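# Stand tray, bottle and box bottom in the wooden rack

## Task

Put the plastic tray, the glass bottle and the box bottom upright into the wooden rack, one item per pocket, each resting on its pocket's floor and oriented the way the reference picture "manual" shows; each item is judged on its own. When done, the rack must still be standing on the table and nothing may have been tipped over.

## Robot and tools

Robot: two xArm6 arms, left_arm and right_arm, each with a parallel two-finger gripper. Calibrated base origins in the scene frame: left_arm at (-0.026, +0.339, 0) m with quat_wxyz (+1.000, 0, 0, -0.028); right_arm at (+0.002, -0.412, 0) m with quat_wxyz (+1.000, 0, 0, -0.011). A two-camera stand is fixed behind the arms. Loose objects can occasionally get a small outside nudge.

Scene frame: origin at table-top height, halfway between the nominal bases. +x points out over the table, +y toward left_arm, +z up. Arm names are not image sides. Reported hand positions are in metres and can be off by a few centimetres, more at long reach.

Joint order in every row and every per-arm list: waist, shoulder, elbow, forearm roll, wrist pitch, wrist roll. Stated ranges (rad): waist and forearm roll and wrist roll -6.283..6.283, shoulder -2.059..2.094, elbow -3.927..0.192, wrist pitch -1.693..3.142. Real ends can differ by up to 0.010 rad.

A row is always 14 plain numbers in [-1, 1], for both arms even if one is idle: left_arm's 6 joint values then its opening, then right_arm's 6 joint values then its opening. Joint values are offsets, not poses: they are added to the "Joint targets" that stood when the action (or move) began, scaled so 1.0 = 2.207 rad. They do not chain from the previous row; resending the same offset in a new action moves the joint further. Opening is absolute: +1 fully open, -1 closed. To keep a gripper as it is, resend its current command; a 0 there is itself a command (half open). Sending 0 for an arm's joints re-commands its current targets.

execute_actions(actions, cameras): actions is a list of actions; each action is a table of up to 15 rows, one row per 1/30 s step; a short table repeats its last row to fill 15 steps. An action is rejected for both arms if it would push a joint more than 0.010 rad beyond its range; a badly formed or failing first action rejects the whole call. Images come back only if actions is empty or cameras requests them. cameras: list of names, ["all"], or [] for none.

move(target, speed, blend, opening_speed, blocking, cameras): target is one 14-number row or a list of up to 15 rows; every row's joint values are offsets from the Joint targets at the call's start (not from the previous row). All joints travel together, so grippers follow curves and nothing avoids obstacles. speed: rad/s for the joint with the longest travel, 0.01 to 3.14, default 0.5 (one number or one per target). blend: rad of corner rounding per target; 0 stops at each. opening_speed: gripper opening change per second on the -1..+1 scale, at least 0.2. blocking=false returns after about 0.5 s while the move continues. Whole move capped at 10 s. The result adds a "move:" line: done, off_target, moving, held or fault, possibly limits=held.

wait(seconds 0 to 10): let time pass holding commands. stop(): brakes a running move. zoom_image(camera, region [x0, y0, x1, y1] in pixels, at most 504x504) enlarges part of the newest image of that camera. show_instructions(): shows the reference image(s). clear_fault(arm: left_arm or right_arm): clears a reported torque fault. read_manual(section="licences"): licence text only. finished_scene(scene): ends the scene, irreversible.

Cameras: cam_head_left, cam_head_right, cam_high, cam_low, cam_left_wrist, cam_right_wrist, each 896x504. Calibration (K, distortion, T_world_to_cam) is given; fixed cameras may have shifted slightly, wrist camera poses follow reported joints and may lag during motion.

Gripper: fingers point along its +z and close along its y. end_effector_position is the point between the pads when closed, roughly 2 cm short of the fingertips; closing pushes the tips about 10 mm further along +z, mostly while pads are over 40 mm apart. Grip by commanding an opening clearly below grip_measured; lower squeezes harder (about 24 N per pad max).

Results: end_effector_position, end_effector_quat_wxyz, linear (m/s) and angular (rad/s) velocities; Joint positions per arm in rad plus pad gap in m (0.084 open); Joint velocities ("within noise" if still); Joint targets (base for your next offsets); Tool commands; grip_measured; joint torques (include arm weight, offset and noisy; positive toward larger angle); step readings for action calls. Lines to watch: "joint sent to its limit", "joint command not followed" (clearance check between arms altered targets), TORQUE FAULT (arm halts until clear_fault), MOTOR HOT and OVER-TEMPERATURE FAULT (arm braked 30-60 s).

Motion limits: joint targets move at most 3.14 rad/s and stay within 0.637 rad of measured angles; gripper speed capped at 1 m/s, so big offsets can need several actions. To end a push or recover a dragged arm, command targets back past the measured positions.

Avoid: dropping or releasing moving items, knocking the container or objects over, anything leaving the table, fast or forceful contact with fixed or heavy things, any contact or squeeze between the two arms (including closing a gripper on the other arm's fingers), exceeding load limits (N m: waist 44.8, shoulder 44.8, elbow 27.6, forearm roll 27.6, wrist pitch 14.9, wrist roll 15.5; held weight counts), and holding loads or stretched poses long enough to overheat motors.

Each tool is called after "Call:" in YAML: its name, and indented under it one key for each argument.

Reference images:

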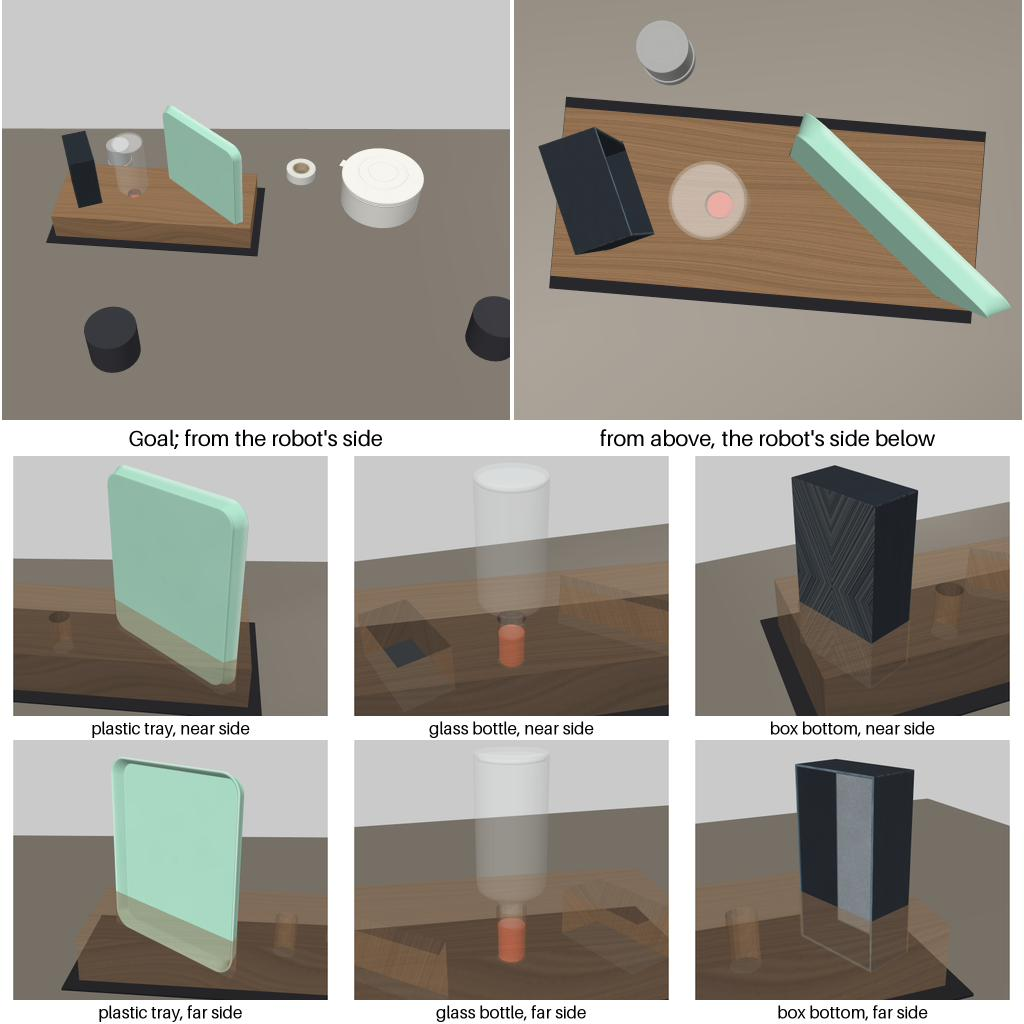

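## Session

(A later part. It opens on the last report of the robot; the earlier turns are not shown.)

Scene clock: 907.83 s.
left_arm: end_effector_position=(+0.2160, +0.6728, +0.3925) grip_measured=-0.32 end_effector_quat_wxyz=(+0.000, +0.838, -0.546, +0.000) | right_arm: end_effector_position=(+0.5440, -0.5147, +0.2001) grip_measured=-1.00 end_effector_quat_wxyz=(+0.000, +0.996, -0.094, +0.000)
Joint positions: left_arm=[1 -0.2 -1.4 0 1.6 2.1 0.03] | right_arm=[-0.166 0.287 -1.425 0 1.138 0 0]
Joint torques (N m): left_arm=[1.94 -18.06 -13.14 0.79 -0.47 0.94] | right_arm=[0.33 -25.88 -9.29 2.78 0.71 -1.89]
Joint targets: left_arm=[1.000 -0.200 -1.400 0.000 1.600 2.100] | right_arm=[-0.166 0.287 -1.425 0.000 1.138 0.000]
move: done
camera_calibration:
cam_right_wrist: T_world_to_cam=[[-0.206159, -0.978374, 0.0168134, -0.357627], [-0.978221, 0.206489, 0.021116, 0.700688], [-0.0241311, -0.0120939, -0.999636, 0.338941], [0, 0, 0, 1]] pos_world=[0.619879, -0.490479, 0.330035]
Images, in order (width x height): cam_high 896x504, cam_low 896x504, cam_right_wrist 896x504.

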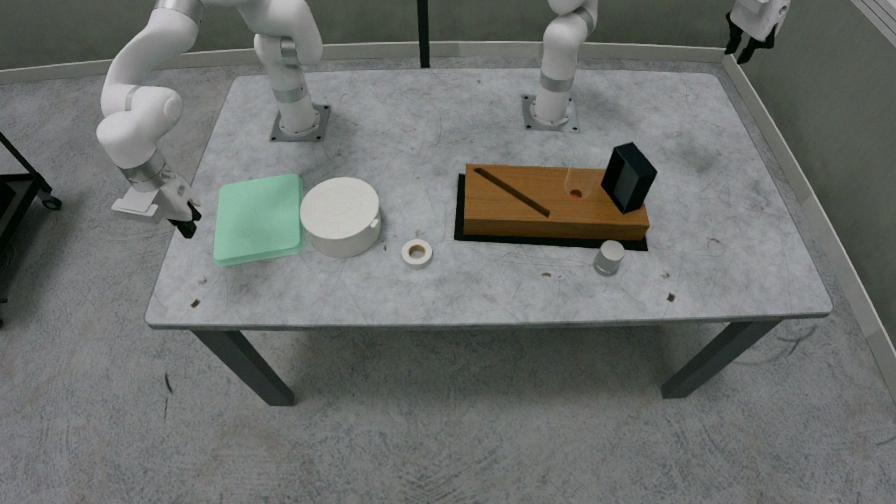

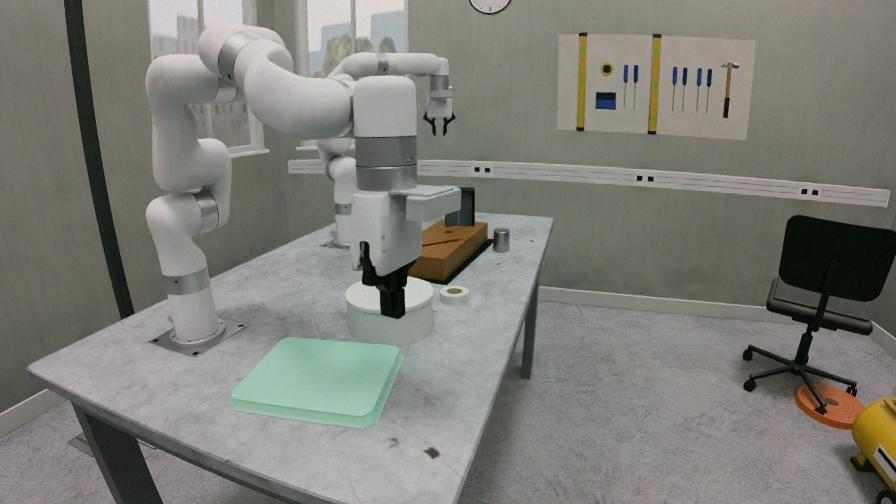

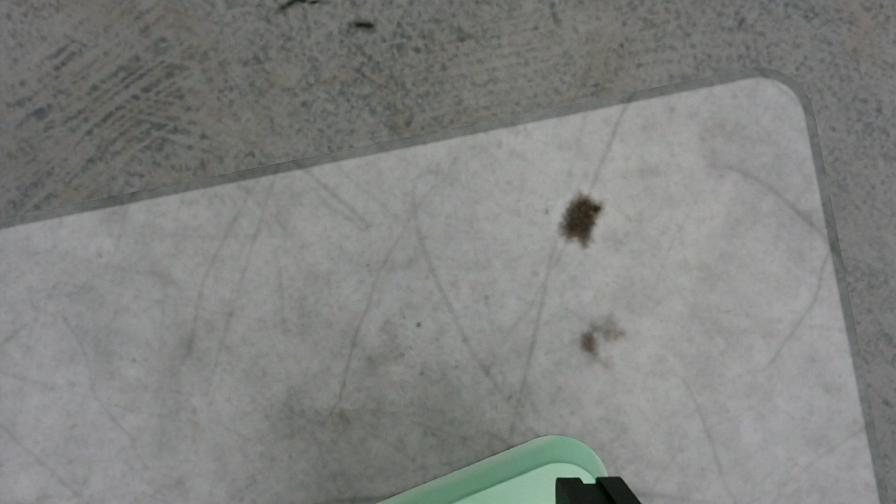

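Call:
move:
  target:
    - [0,0,0,0,0,0,-0.3,0,0.1095,0.07676,0,-0.18627,0,-1]
    - [0,0,0,0,0,0,-0.3,-0.0072,0.05655,0.16317,0,-0.21969,0,-1]
    - [0,0,0,0,0,0,-0.3,-0.01504,0.00992,0.2364,0,-0.24628,0,-1]
    - [0,0,0,0,0,0,-0.3,-0.02429,-0.03602,0.30518,0,-0.26912,0,-1]
  speed: [0.35,0.3,0.3,0.3]
  blend: [0.005,0.03,0.03,0]
  cameras: ["cam_high","cam_right_wrist","cam_head_right"]

Scene clock: 919.83 s.
left_arm: end_effector_position=(+0.2160, +0.6728, +0.3925) grip_measured=-0.32 end_effector_quat_wxyz=(+0.000, +0.838, -0.546, +0.000) | right_arm: end_effector_position=(+0.4205, -0.5147, +0.0301) grip_measured=-1.00 end_effector_quat_wxyz=(+0.000, +0.993, -0.121, +0.000)
Joint positions: left_arm=[1 -0.2 -1.4 0 1.6 2.1 0.03] | right_arm=[-0.22 0.207 -0.752 0 0.544 0 0]
Joint torques (N m): left_arm=[1.7 -18.17 -13.13 0.89 -0.53 1] | right_arm=[-3.03 -23.99 -5.34 2.75 -4.11 2.01]
Joint targets: left_arm=[1.000 -0.200 -1.400 0.000 1.600 2.100] | right_arm=[-0.220 0.207 -0.752 0.000 0.544 0.000]
move: done
camera_calibration:
cam_right_wrist: T_world_to_cam=[[-0.258342, -0.965906, 0.0168484, -0.351928], [-0.965737, 0.258665, 0.021087, 0.605155], [-0.0247262, -0.0108234, -0.999636, 0.166827], [0, 0, 0, 1]] pos_world=[0.497628, -0.494656, 0.159934]
Images, in order (width x height): cam_head_right 896x504, cam_high 896x504, cam_right_wrist 896x504.

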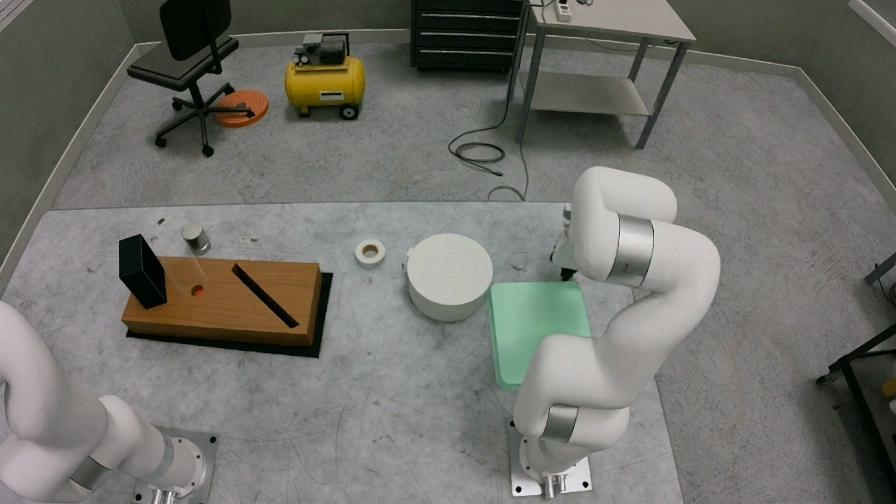

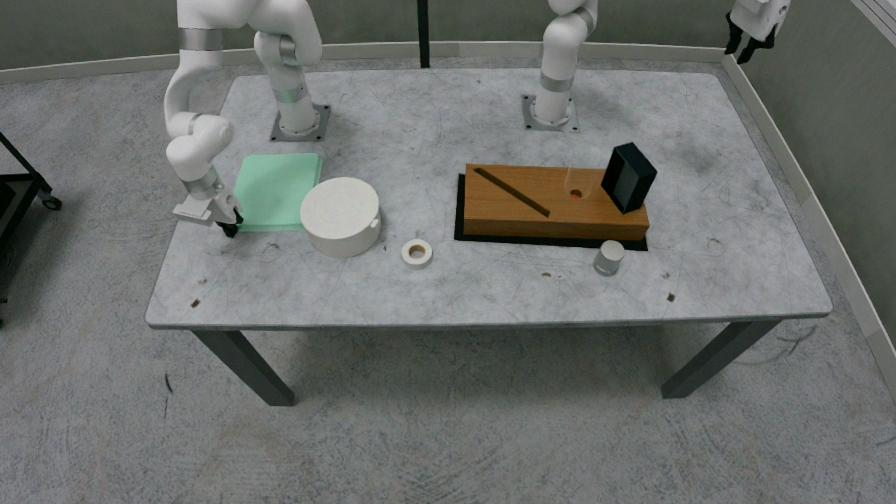

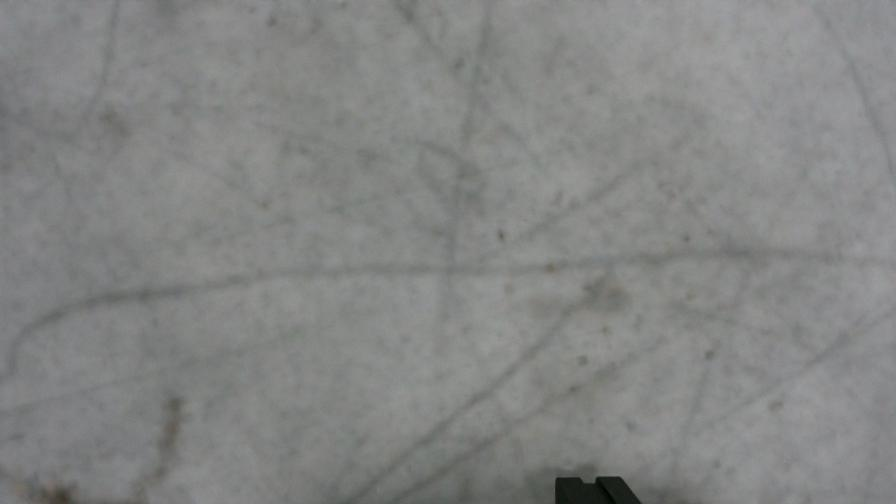

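Call:
move:
  target:
    - [0,0,0,0,0,0,-0.3,0,-0.14803,-0.07957,0,0.22759,0,-1]
    - [0,0,0,0,0,0,-0.3,0.28573,-0.35727,0.10059,0,0.25668,0.17626,-1]
    - [0,0,0,0,0,0,-0.3,0.28573,-0.16058,0.2034,0,-0.04282,0.17626,-1]
    - [0,0,0,0,0,0,-0.3,0.22986,-0.17984,0.22315,0,-0.04332,0.12039,-1]
    - [0,0,0,0,0,0,-0.3,0.16996,-0.19225,0.23525,0,-0.043,0.06049,-1]
  speed: [0.6,0.8,0.6,0.25,0.25]
  blend: [0.05,0.08,0.01,0.02,0]
  cameras: ["cam_high","cam_right_wrist","cam_head_right"]

Scene clock: 949.73 s.
left_arm: end_effector_position=(+0.2160, +0.6728, +0.3925) grip_measured=-0.32 end_effector_quat_wxyz=(+0.000, +0.838, -0.546, +0.000) | right_arm: end_effector_position=(+0.2855, -0.3736, +0.0301) grip_measured=-1.00 end_effector_quat_wxyz=(+0.000, +1.000, +0.000, +0.000)
Joint positions: left_arm=[1 -0.2 -1.4 0 1.6 2.1 0.03] | right_arm=[0.155 -0.217 -0.233 0 0.449 0.134 0]
Joint torques (N m): left_arm=[1.95 -17.91 -13.17 0.92 -0.49 1.06] | right_arm=[-3.55 -14.88 -5.47 1.32 1 -2.03]
Joint targets: left_arm=[1.000 -0.200 -1.400 0.000 1.600 2.100] | right_arm=[0.155 -0.217 -0.233 0.000 0.449 0.134]
move: done
camera_calibration:
cam_right_wrist: T_world_to_cam=[[-0.019717, -0.999664, 0.0167997, -0.331232], [-0.999576, 0.0200695, 0.0210775, 0.358756], [-0.0214076, -0.016377, -0.999637, 0.161991], [0, 0, 0, 1]] pos_world=[0.355541, -0.335668, 0.159935]
Images, in order (width x height): cam_head_right 896x504, cam_high 896x504, cam_right_wrist 896x504.

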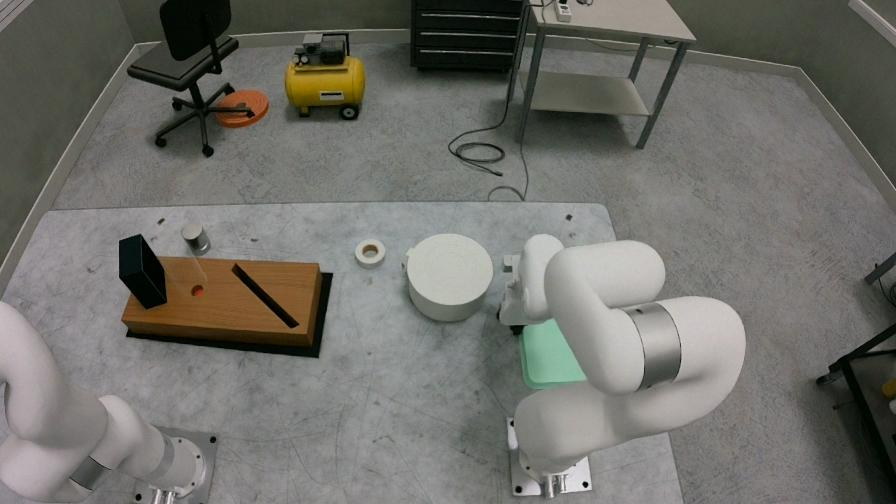

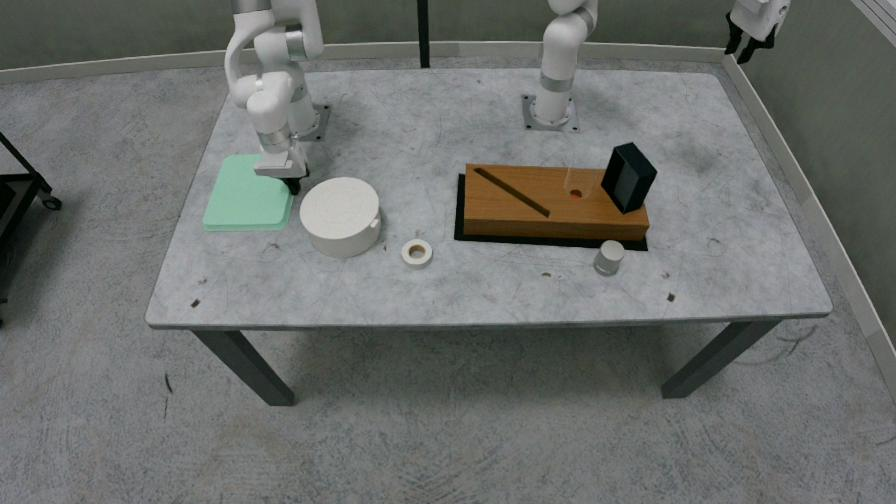

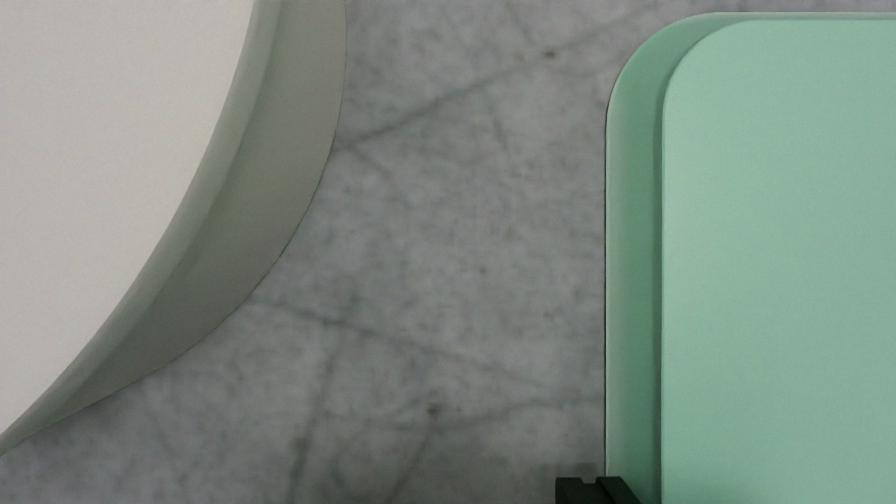

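Call:
move:
  target:
    - [0,0,0,0,0,0,-0.3,0.02637,0.00526,-0.00503,0,-0.00014,0.02633,-1]
    - [0,0,0,0,0,0,-0.3,0.0077,0.11513,-0.12936,0,0.01432,0.00766,-1]
    - [0,0,0,0,0,0,-0.3,-0.07041,0.11001,-0.12284,0,0.01291,-0.07046,-1]
    - [0,0,0,0,0,0,-0.3,-0.14436,0.1179,-0.1329,0,0.01509,-0.1444,-1]
  speed: [0.3,0.5,0.25,0.25]
  blend: [0.01,0.02,0.02,0]
  cameras: ["cam_high","cam_right_wrist","cam_head_right"]

Scene clock: 965.30 s.
left_arm: end_effector_position=(+0.2160, +0.6728, +0.3925) grip_measured=-0.32 end_effector_quat_wxyz=(+0.000, +0.838, -0.546, +0.000) | right_arm: end_effector_position=(+0.3654, -0.4796, +0.0300) grip_measured=-1.00 end_effector_quat_wxyz=(+0.000, +1.000, +0.000, +0.000)
Joint positions: left_arm=[1 -0.2 -1.4 0 1.6 2.1 0.03] | right_arm=[-0.163 0.043 -0.526 0 0.482 -0.185 0]
Joint torques (N m): left_arm=[1.7 -17.73 -13.24 0.88 -0.55 1.06] | right_arm=[-3.42 -13.43 -9.66 -1.81 0.92 -1.98]
Joint targets: left_arm=[1.000 -0.200 -1.400 0.000 1.600 2.100] | right_arm=[-0.163 0.043 -0.526 0.000 0.482 -0.185]
move: done
camera_calibration:
cam_right_wrist: T_world_to_cam=[[-0.0196109, -0.999665, 0.0169044, -0.43568], [-0.999572, 0.0199705, 0.0213769, 0.440758], [-0.0217073, -0.0164779, -0.999629, 0.161951], [0, 0, 0, 1]] pos_world=[0.43554, -0.441668, 0.159833]
Images, in order (width x height): cam_head_right 896x504, cam_high 896x504, cam_right_wrist 896x504.

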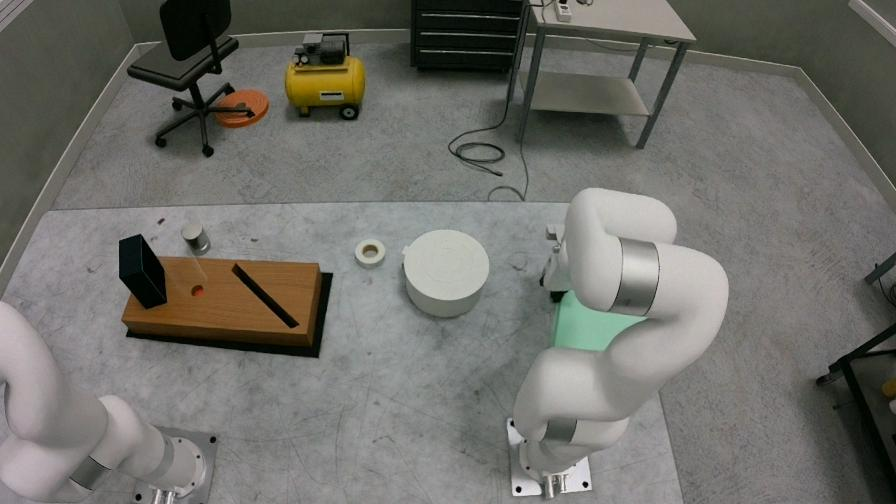

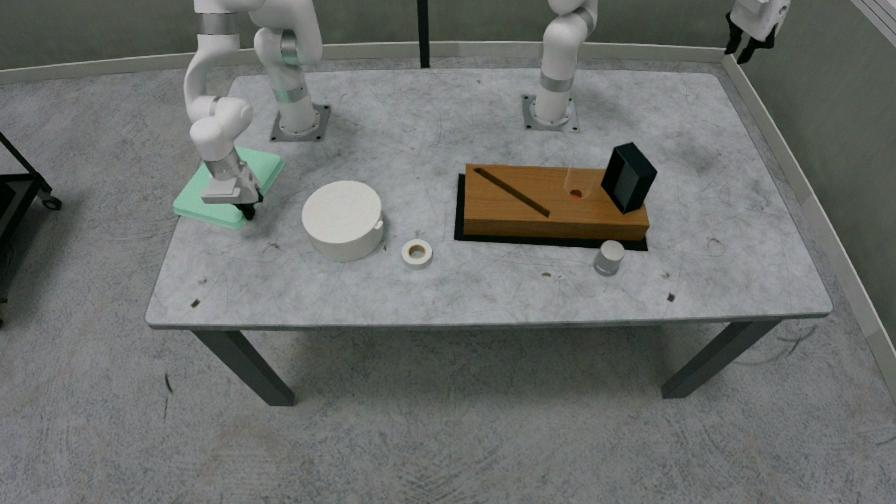

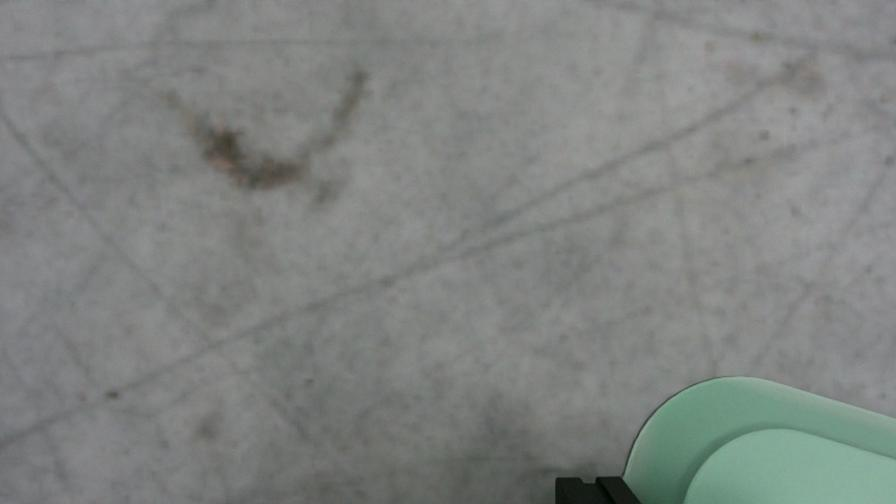

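Call:
move:
  target: [0,0,0,0,0,0,-0.3,-0.0697,0.01948,-0.02556,0,0.00607,-0.06969,-1]
  speed: 0.25
  cameras: ["cam_high","cam_right_wrist","cam_low"]

Scene clock: 974.13 s.
left_arm: end_effector_position=(+0.2160, +0.6728, +0.3925) grip_measured=-0.32 end_effector_quat_wxyz=(+0.000, +0.838, -0.546, +0.000) | right_arm: end_effector_position=(+0.3654, -0.5397, +0.0300) grip_measured=-1.00 end_effector_quat_wxyz=(+0.000, +1.000, +0.000, +0.000)
Joint positions: left_arm=[1 -0.2 -1.4 0 1.6 2.1 0.03] | right_arm=[-0.317 0.086 -0.582 0 0.496 -0.339 0]
Joint torques (N m): left_arm=[1.6 -17.74 -13.23 0.97 -0.52 1.02] | right_arm=[-3.48 -14.61 -9.88 -1.72 0.73 -1.99]
Joint targets: left_arm=[1.000 -0.200 -1.400 0.000 1.600 2.100] | right_arm=[-0.317 0.086 -0.582 0.000 0.496 -0.339]
move: done
camera_calibration:
cam_right_wrist: T_world_to_cam=[[-0.0196097, -0.999663, 0.0170044, -0.495676], [-0.999572, 0.0199715, 0.0213749, 0.441957], [-0.0217073, -0.0165779, -0.999627, 0.160911], [0, 0, 0, 1]] pos_world=[0.43554, -0.501668, 0.159833]
Images, in order (width x height): cam_high 896x504, cam_low 896x504, cam_right_wrist 896x504.

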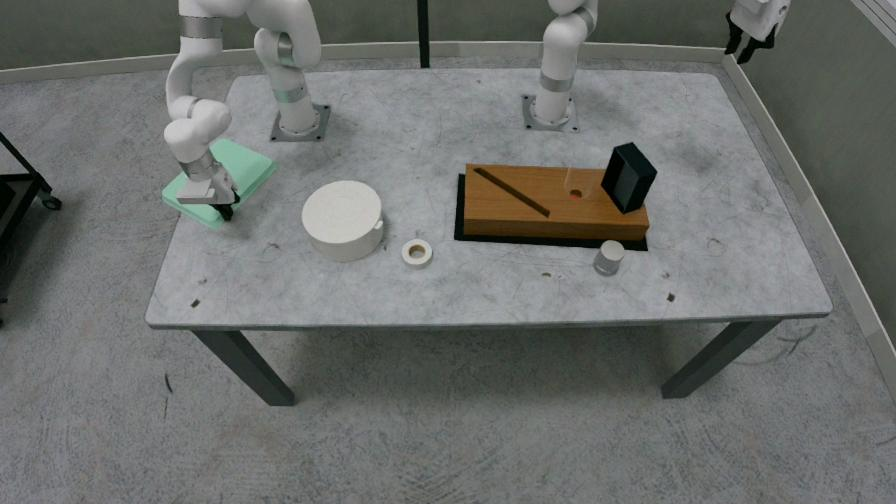

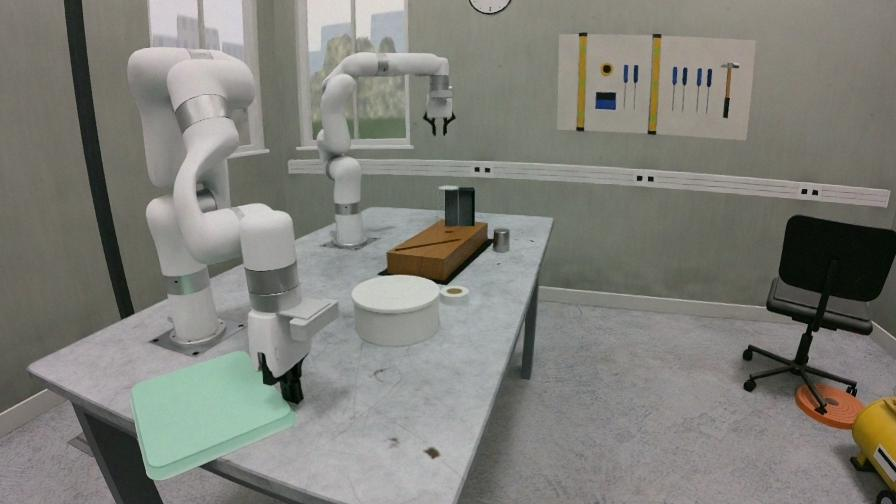

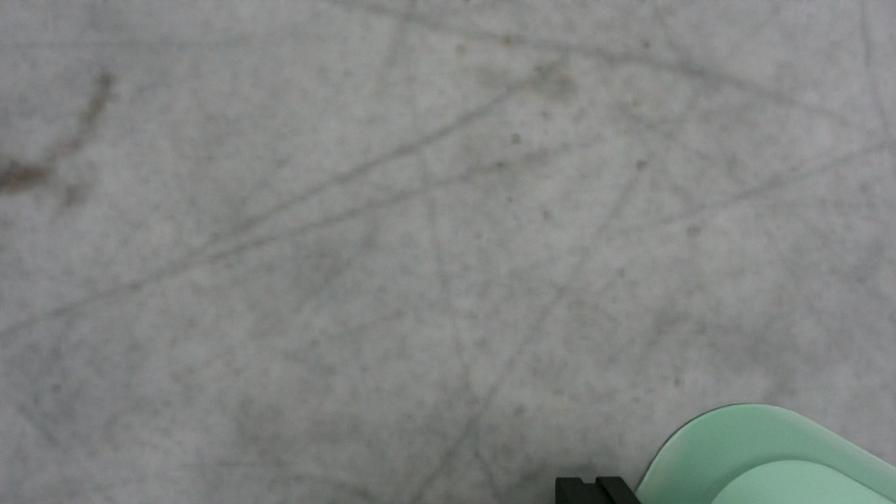

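Call:
move:
  target: [0,0,0,0,0,0,-0.3,0,-0.18328,-0.13489,0,0.31817,0,-1]
  speed: 0.8

Call:
execute_actions:
  actions: []

Scene clock: 1019.73 s.
left_arm: end_effector_position=(+0.2160, +0.6728, +0.3925) grip_measured=-0.32 end_effector_quat_wxyz=(+0.000, +0.838, -0.546, +0.000) | right_arm: end_effector_position=(+0.3654, -0.5397, +0.2499) grip_measured=-1.00 end_effector_quat_wxyz=(+0.000, +1.000, +0.000, +0.000)
Joint positions: left_arm=[1 -0.2 -1.4 0 1.6 2.1 0.03] | right_arm=[-0.317 -0.318 -0.88 0 1.198 -0.339 0]
Joint torques (N m): left_arm=[1.72 -17.84 -13.25 0.75 -0.49 1.07] | right_arm=[-1.11 -17.98 -12.74 -1.82 0.72 -0.59]
Joint targets: left_arm=[1.000 -0.200 -1.400 0.000 1.600 2.100] | right_arm=[-0.317 -0.318 -0.880 0.000 1.198 -0.339]
move: done

Scene clock: 1019.73 s.
left_arm: end_effector_position=(+0.2160, +0.6728, +0.3925) grip_measured=-0.32 end_effector_quat_wxyz=(+0.000, +0.838, -0.546, +0.000) | right_arm: end_effector_position=(+0.3654, -0.5397, +0.2499) grip_measured=-1.00 end_effector_quat_wxyz=(+0.000, +1.000, +0.000, +0.000)
Joint positions: left_arm=[1 -0.2 -1.4 0 1.6 2.1 0.03] | right_arm=[-0.317 -0.318 -0.88 0 1.198 -0.339 0]
Joint velocities: within noise
Joint torques (N m): left_arm=[1.72 -17.84 -13.25 0.75 -0.49 1.07] | right_arm=[-1.11 -17.98 -12.74 -1.82 0.72 -0.59]
Joint targets: left_arm=[1.000 -0.200 -1.400 0.000 1.600 2.100] | right_arm=[-0.317 -0.318 -0.880 0.000 1.198 -0.339]
Tool commands: left_gripper/opening=-0.3 right_gripper/opening=-1.0
camera_calibration:
cam_left_wrist: T_world_to_cam=[[-0.915228, -0.402776, -0.0113283, 0.505476], [-0.402491, 0.915178, -0.0212286, -0.445303], [0.0189178, -0.0148695, -0.99971, 0.528443], [0, 0, 0, 1]] pos_world=[0.273399, 0.618982, 0.524563]
cam_right_wrist: T_world_to_cam=[[-0.0196092, -0.999665, 0.0169063, -0.499377], [-0.99957, 0.0199705, 0.0214768, 0.437316], [-0.0218073, -0.0164779, -0.999626, 0.380825], [0, 0, 0, 1]] pos_world=[0.43564, -0.501668, 0.379733]

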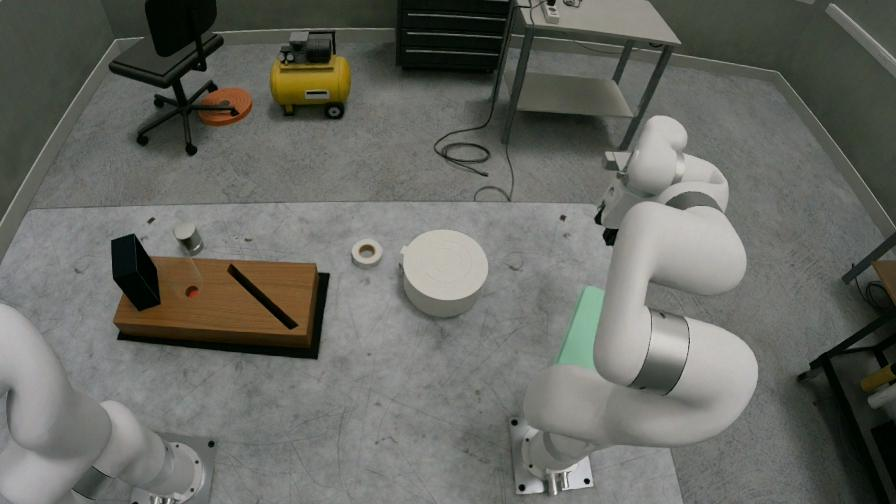

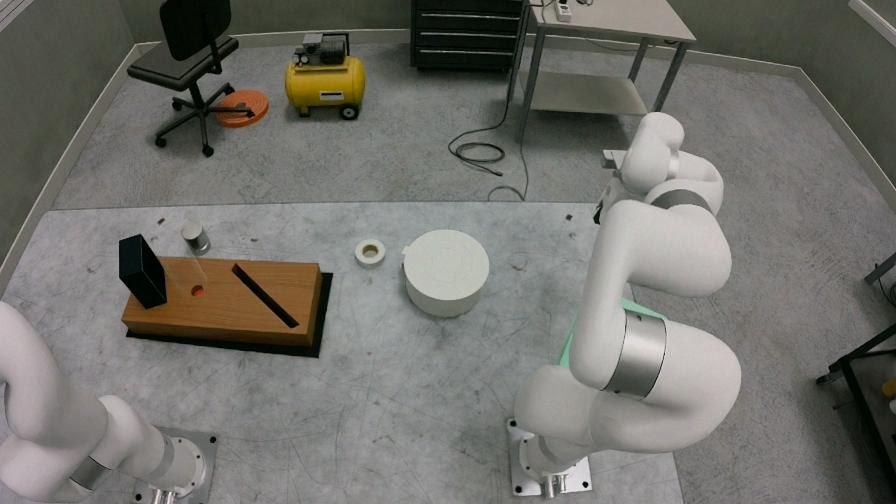

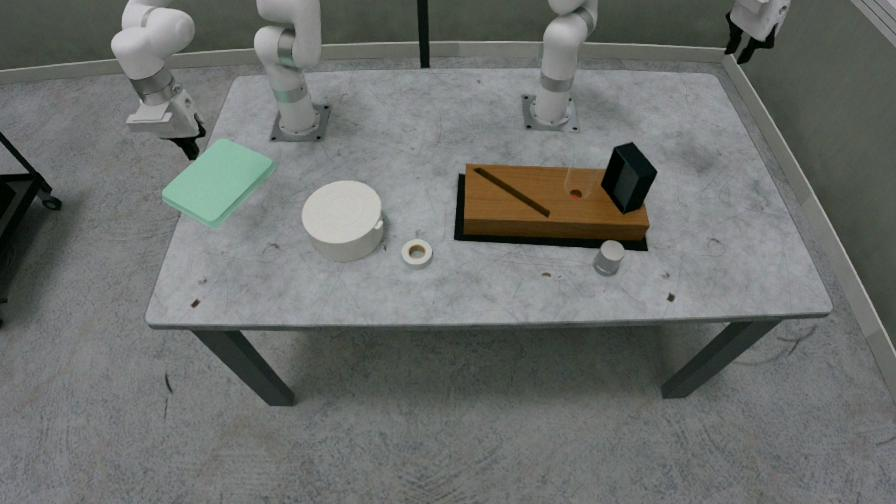

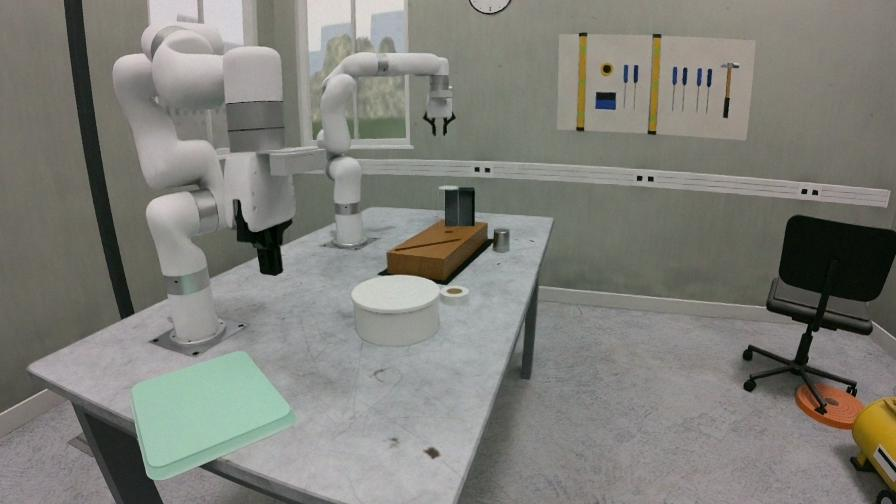

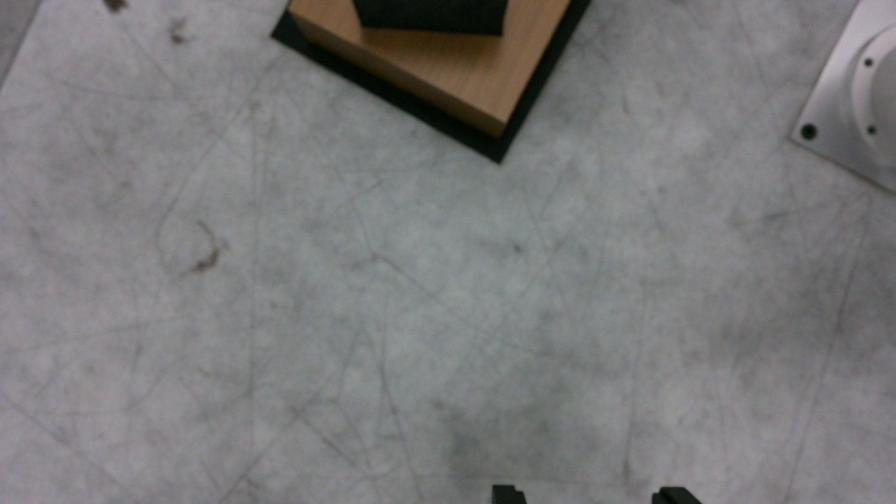

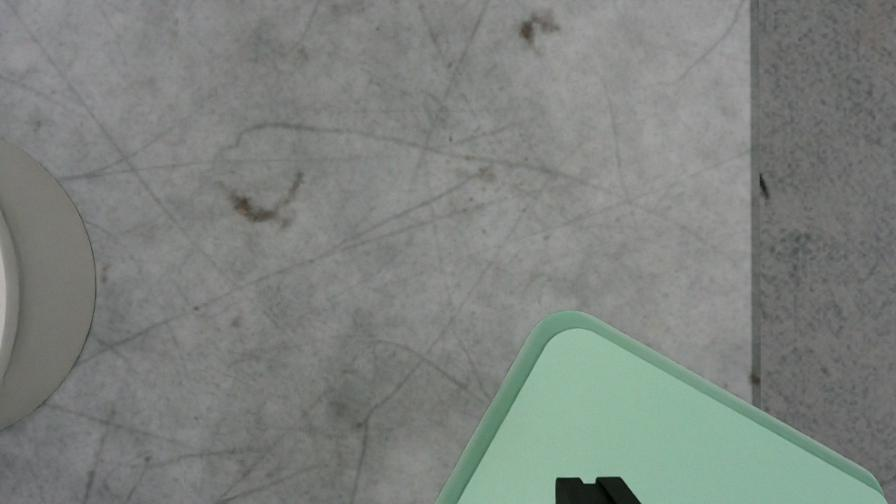

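Call:
move:
  target:
    - [0,0,0,0,0,0,-0.3,-0.528,0.51998,-0.40054,0.37435,0.50512,-0.27127,1]
    - [0,0,0,0,0,0,-0.3,-0.51368,0.73126,-0.49805,0.34789,0.40897,-0.35238,1]
  speed: [0.8,0.5]
  blend: [0.05,0]
  cameras: ["cam_head_right","cam_high","cam_right_wrist","cam_low"]

Scene clock: 1036.87 s.
left_arm: end_effector_position=(+0.2160, +0.6728, +0.3925) grip_measured=-0.32 end_effector_quat_wxyz=(+0.000, +0.838, -0.546, +0.000) | right_arm: end_effector_position=(+0.2165, -0.7759, +0.0078) grip_measured=+1.00 end_effector_quat_wxyz=(+0.681, -0.681, +0.190, -0.190)
Joint positions: left_arm=[1 -0.2 -1.4 0 1.6 2.1 0.03] | right_arm=[-1.451 1.296 -1.979 0.768 2.1 -1.116 0.084]
Joint torques (N m): left_arm=[1.57 -17.49 -13.16 0.79 -0.48 1.07] | right_arm=[3.96 -29.87 -8.98 -1.08 -0.25 -2.02]
Joint targets: left_arm=[1.000 -0.200 -1.400 0.000 1.600 2.100] | right_arm=[-1.451 1.296 -1.979 0.768 2.100 -1.116]
move: done
camera_calibration:
cam_right_wrist: T_world_to_cam=[[-0.0260409, -0.00459215, -0.99965, 0.0470274], [-0.866346, 0.499033, 0.0202759, 0.641219], [0.498765, 0.866571, -0.0169736, 0.696489], [0, 0, 0, 1]] pos_world=[0.209358, -0.92333, 0.0458316]
Images, in order (width x height): cam_head_right 896x504, cam_high 896x504, cam_low 896x504, cam_right_wrist 896x504.

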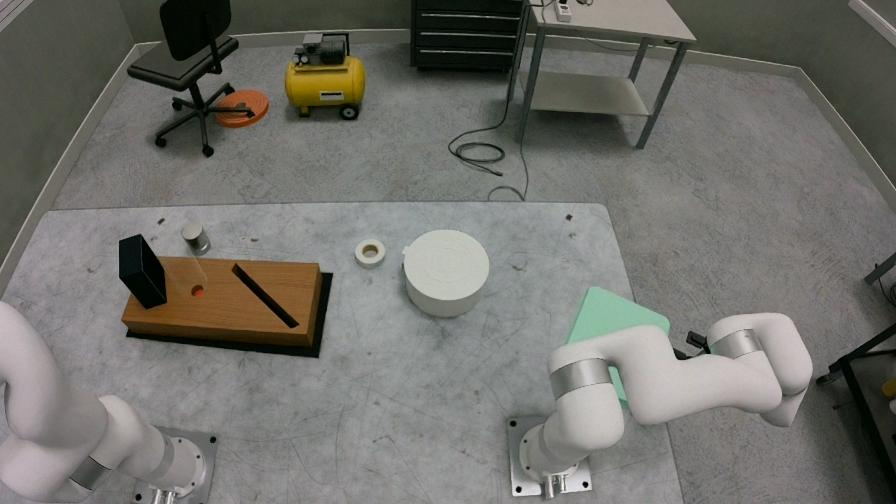

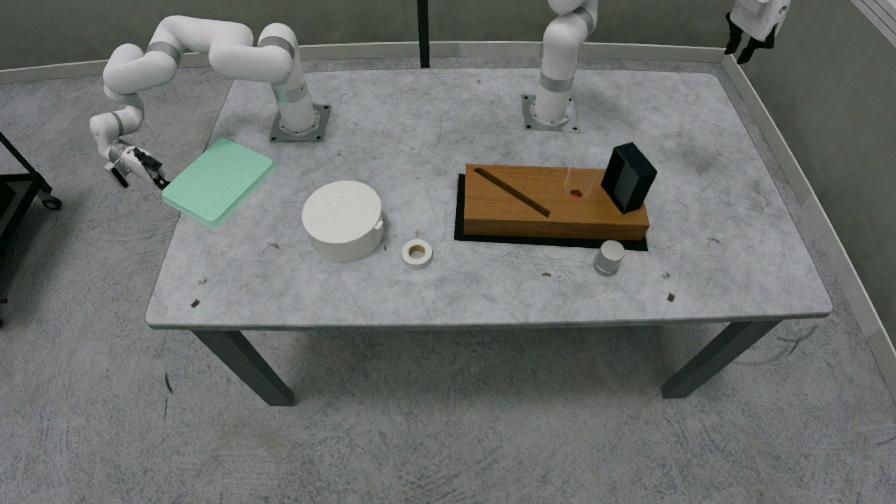

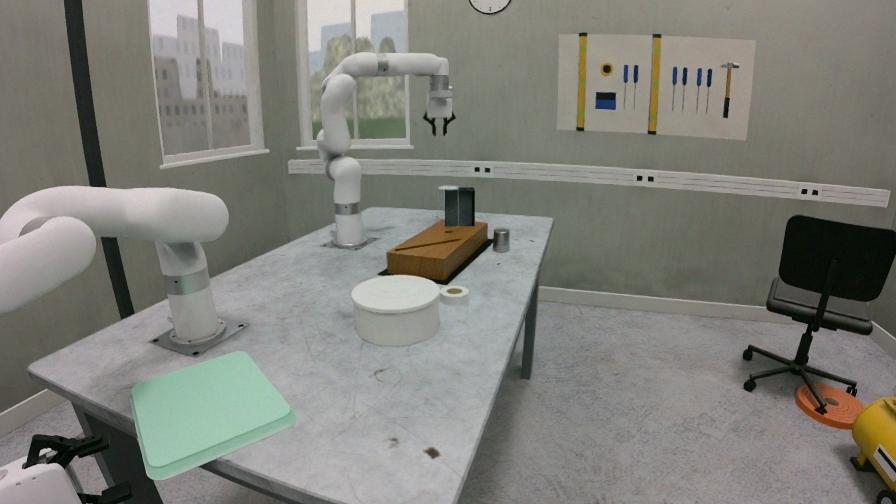

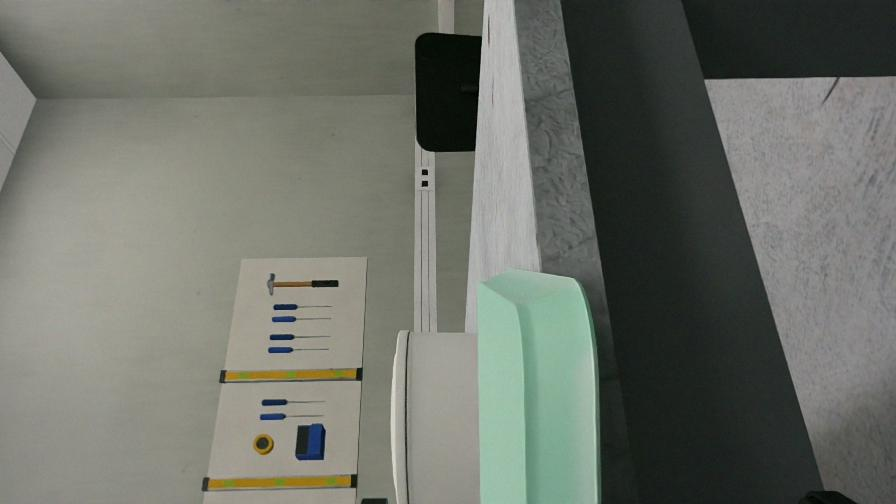

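Call:
move:
  target: [0,0,0,0,0,0,-0.3,0.03226,-0.06194,0.12583,0.01051,-0.0585,-0.03534,1]
  speed: 0.2
  cameras: ["cam_right_wrist","cam_low"]

Scene clock: 1045.10 s.
left_arm: end_effector_position=(+0.2160, +0.6728, +0.3925) grip_measured=-0.32 end_effector_quat_wxyz=(+0.000, +0.838, -0.546, +0.000) | right_arm: end_effector_position=(+0.2450, -0.7289, +0.0077) grip_measured=+1.00 end_effector_quat_wxyz=(+0.681, -0.681, +0.190, -0.190)
Joint positions: left_arm=[1 -0.2 -1.4 0 1.6 2.1 0.03] | right_arm=[-1.38 1.159 -1.701 0.791 1.971 -1.194 0.084]
Joint torques (N m): left_arm=[1.58 -17.52 -13.09 0.82 -0.52 1] | right_arm=[3.67 -35.41 -4.51 4.3 -0.27 -2.14]
Joint targets: left_arm=[1.000 -0.200 -1.400 0.000 1.600 2.100] | right_arm=[-1.380 1.159 -1.701 0.791 1.971 -1.194]
move: done
camera_calibration:
cam_right_wrist: T_world_to_cam=[[-0.026249, -0.00435625, -0.999646, 0.0481412], [-0.866382, 0.498957, 0.0205753, 0.642337], [0.498691, 0.866616, -0.0168713, 0.641509], [0, 0, 0, 1]] pos_world=[0.237859, -0.876231, 0.045731]
Images, in order (width x height): cam_low 896x504, cam_right_wrist 896x504.

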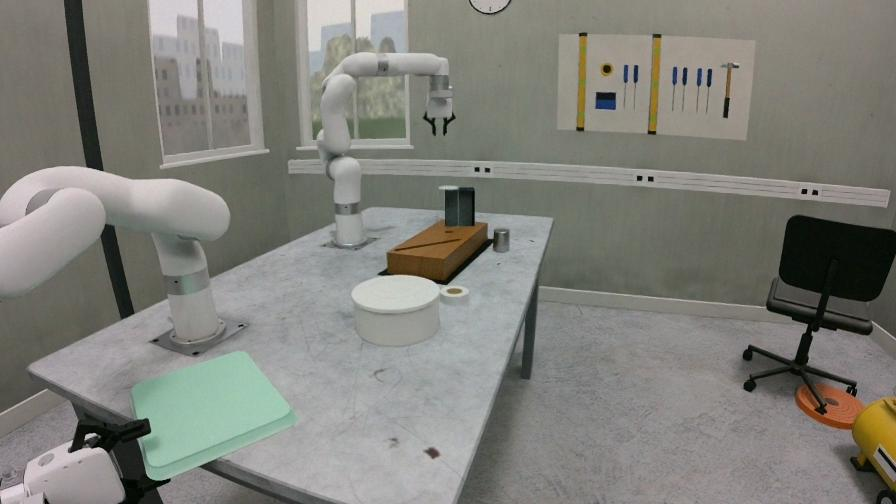

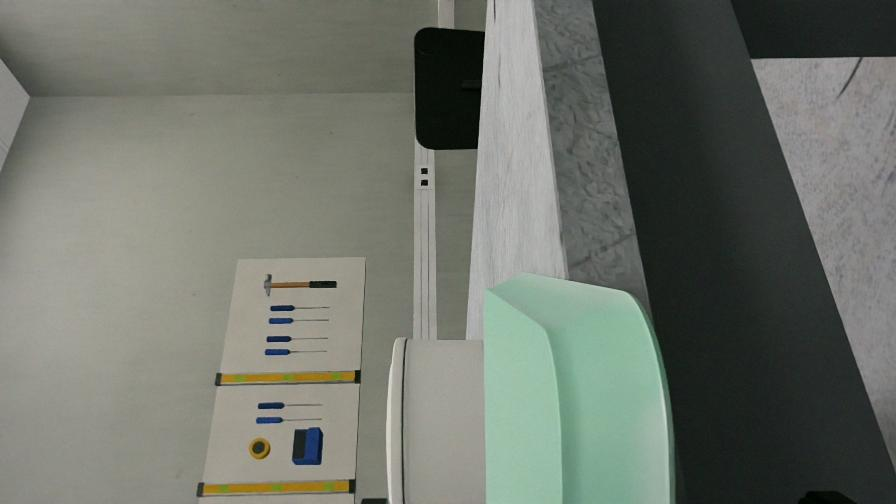

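Call:
move:
  target: [0,0,0,0,0,0,-0.3,0,0,0,0,0,0,-1]
  opening_speed: 0.7
  cameras: ["cam_right_wrist","cam_low","cam_high"]

Scene clock: 1051.03 s.
left_arm: end_effector_position=(+0.2160, +0.6728, +0.3925) grip_measured=-0.32 end_effector_quat_wxyz=(+0.000, +0.838, -0.546, +0.000) | right_arm: end_effector_position=(+0.2450, -0.7288, +0.0078) grip_measured=-0.57 end_effector_quat_wxyz=(+0.681, -0.681, +0.190, -0.190)
Joint positions: left_arm=[1 -0.2 -1.4 0 1.6 2.1 0.03] | right_arm=[-1.38 1.159 -1.701 0.791 1.971 -1.194 0.019]
Joint torques (N m): left_arm=[1.61 -17.45 -13.1 0.82 -0.52 1] | right_arm=[3.5 -18.84 -4.53 -4.55 -6.07 -1.61]
Joint targets: left_arm=[1.000 -0.200 -1.400 0.000 1.600 2.100] | right_arm=[-1.380 1.159 -1.701 0.791 1.971 -1.194]
move: done
camera_calibration:
cam_right_wrist: T_world_to_cam=[[-0.0261474, -0.00418404, -0.999649, 0.0482682], [-0.866385, 0.498953, 0.0205733, 0.642335], [0.498692, 0.866619, -0.0166713, 0.641503], [0, 0, 0, 1]] pos_world=[0.237858, -0.876232, 0.045731]
Images, in order (width x height): cam_high 896x504, cam_low 896x504, cam_right_wrist 896x504.

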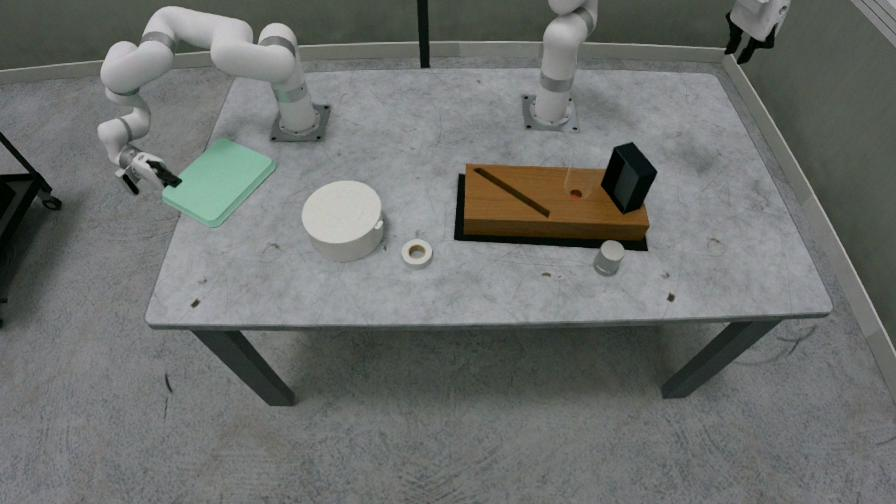

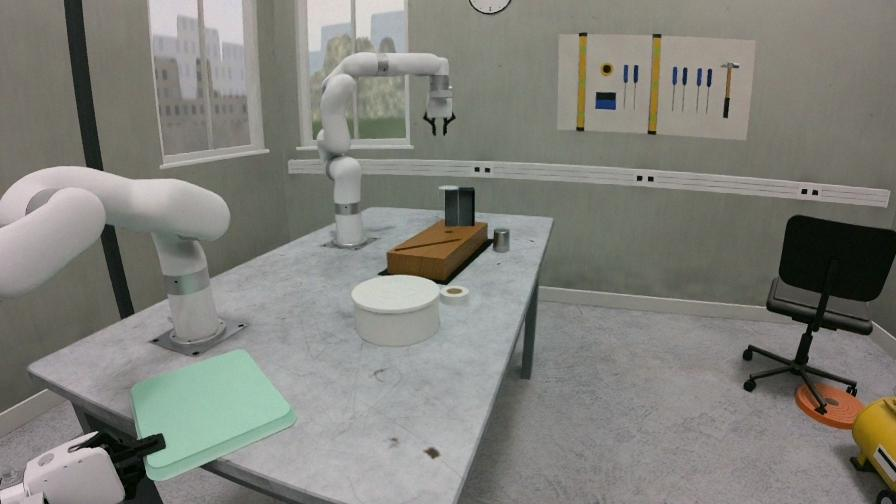

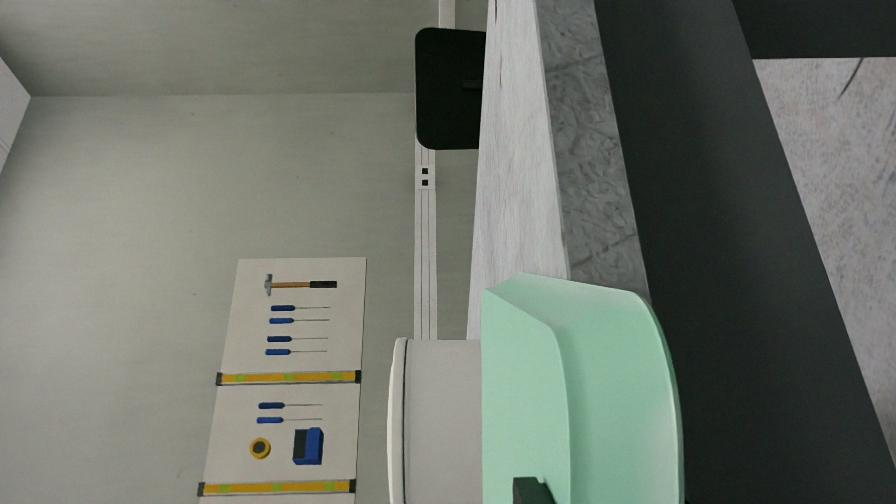

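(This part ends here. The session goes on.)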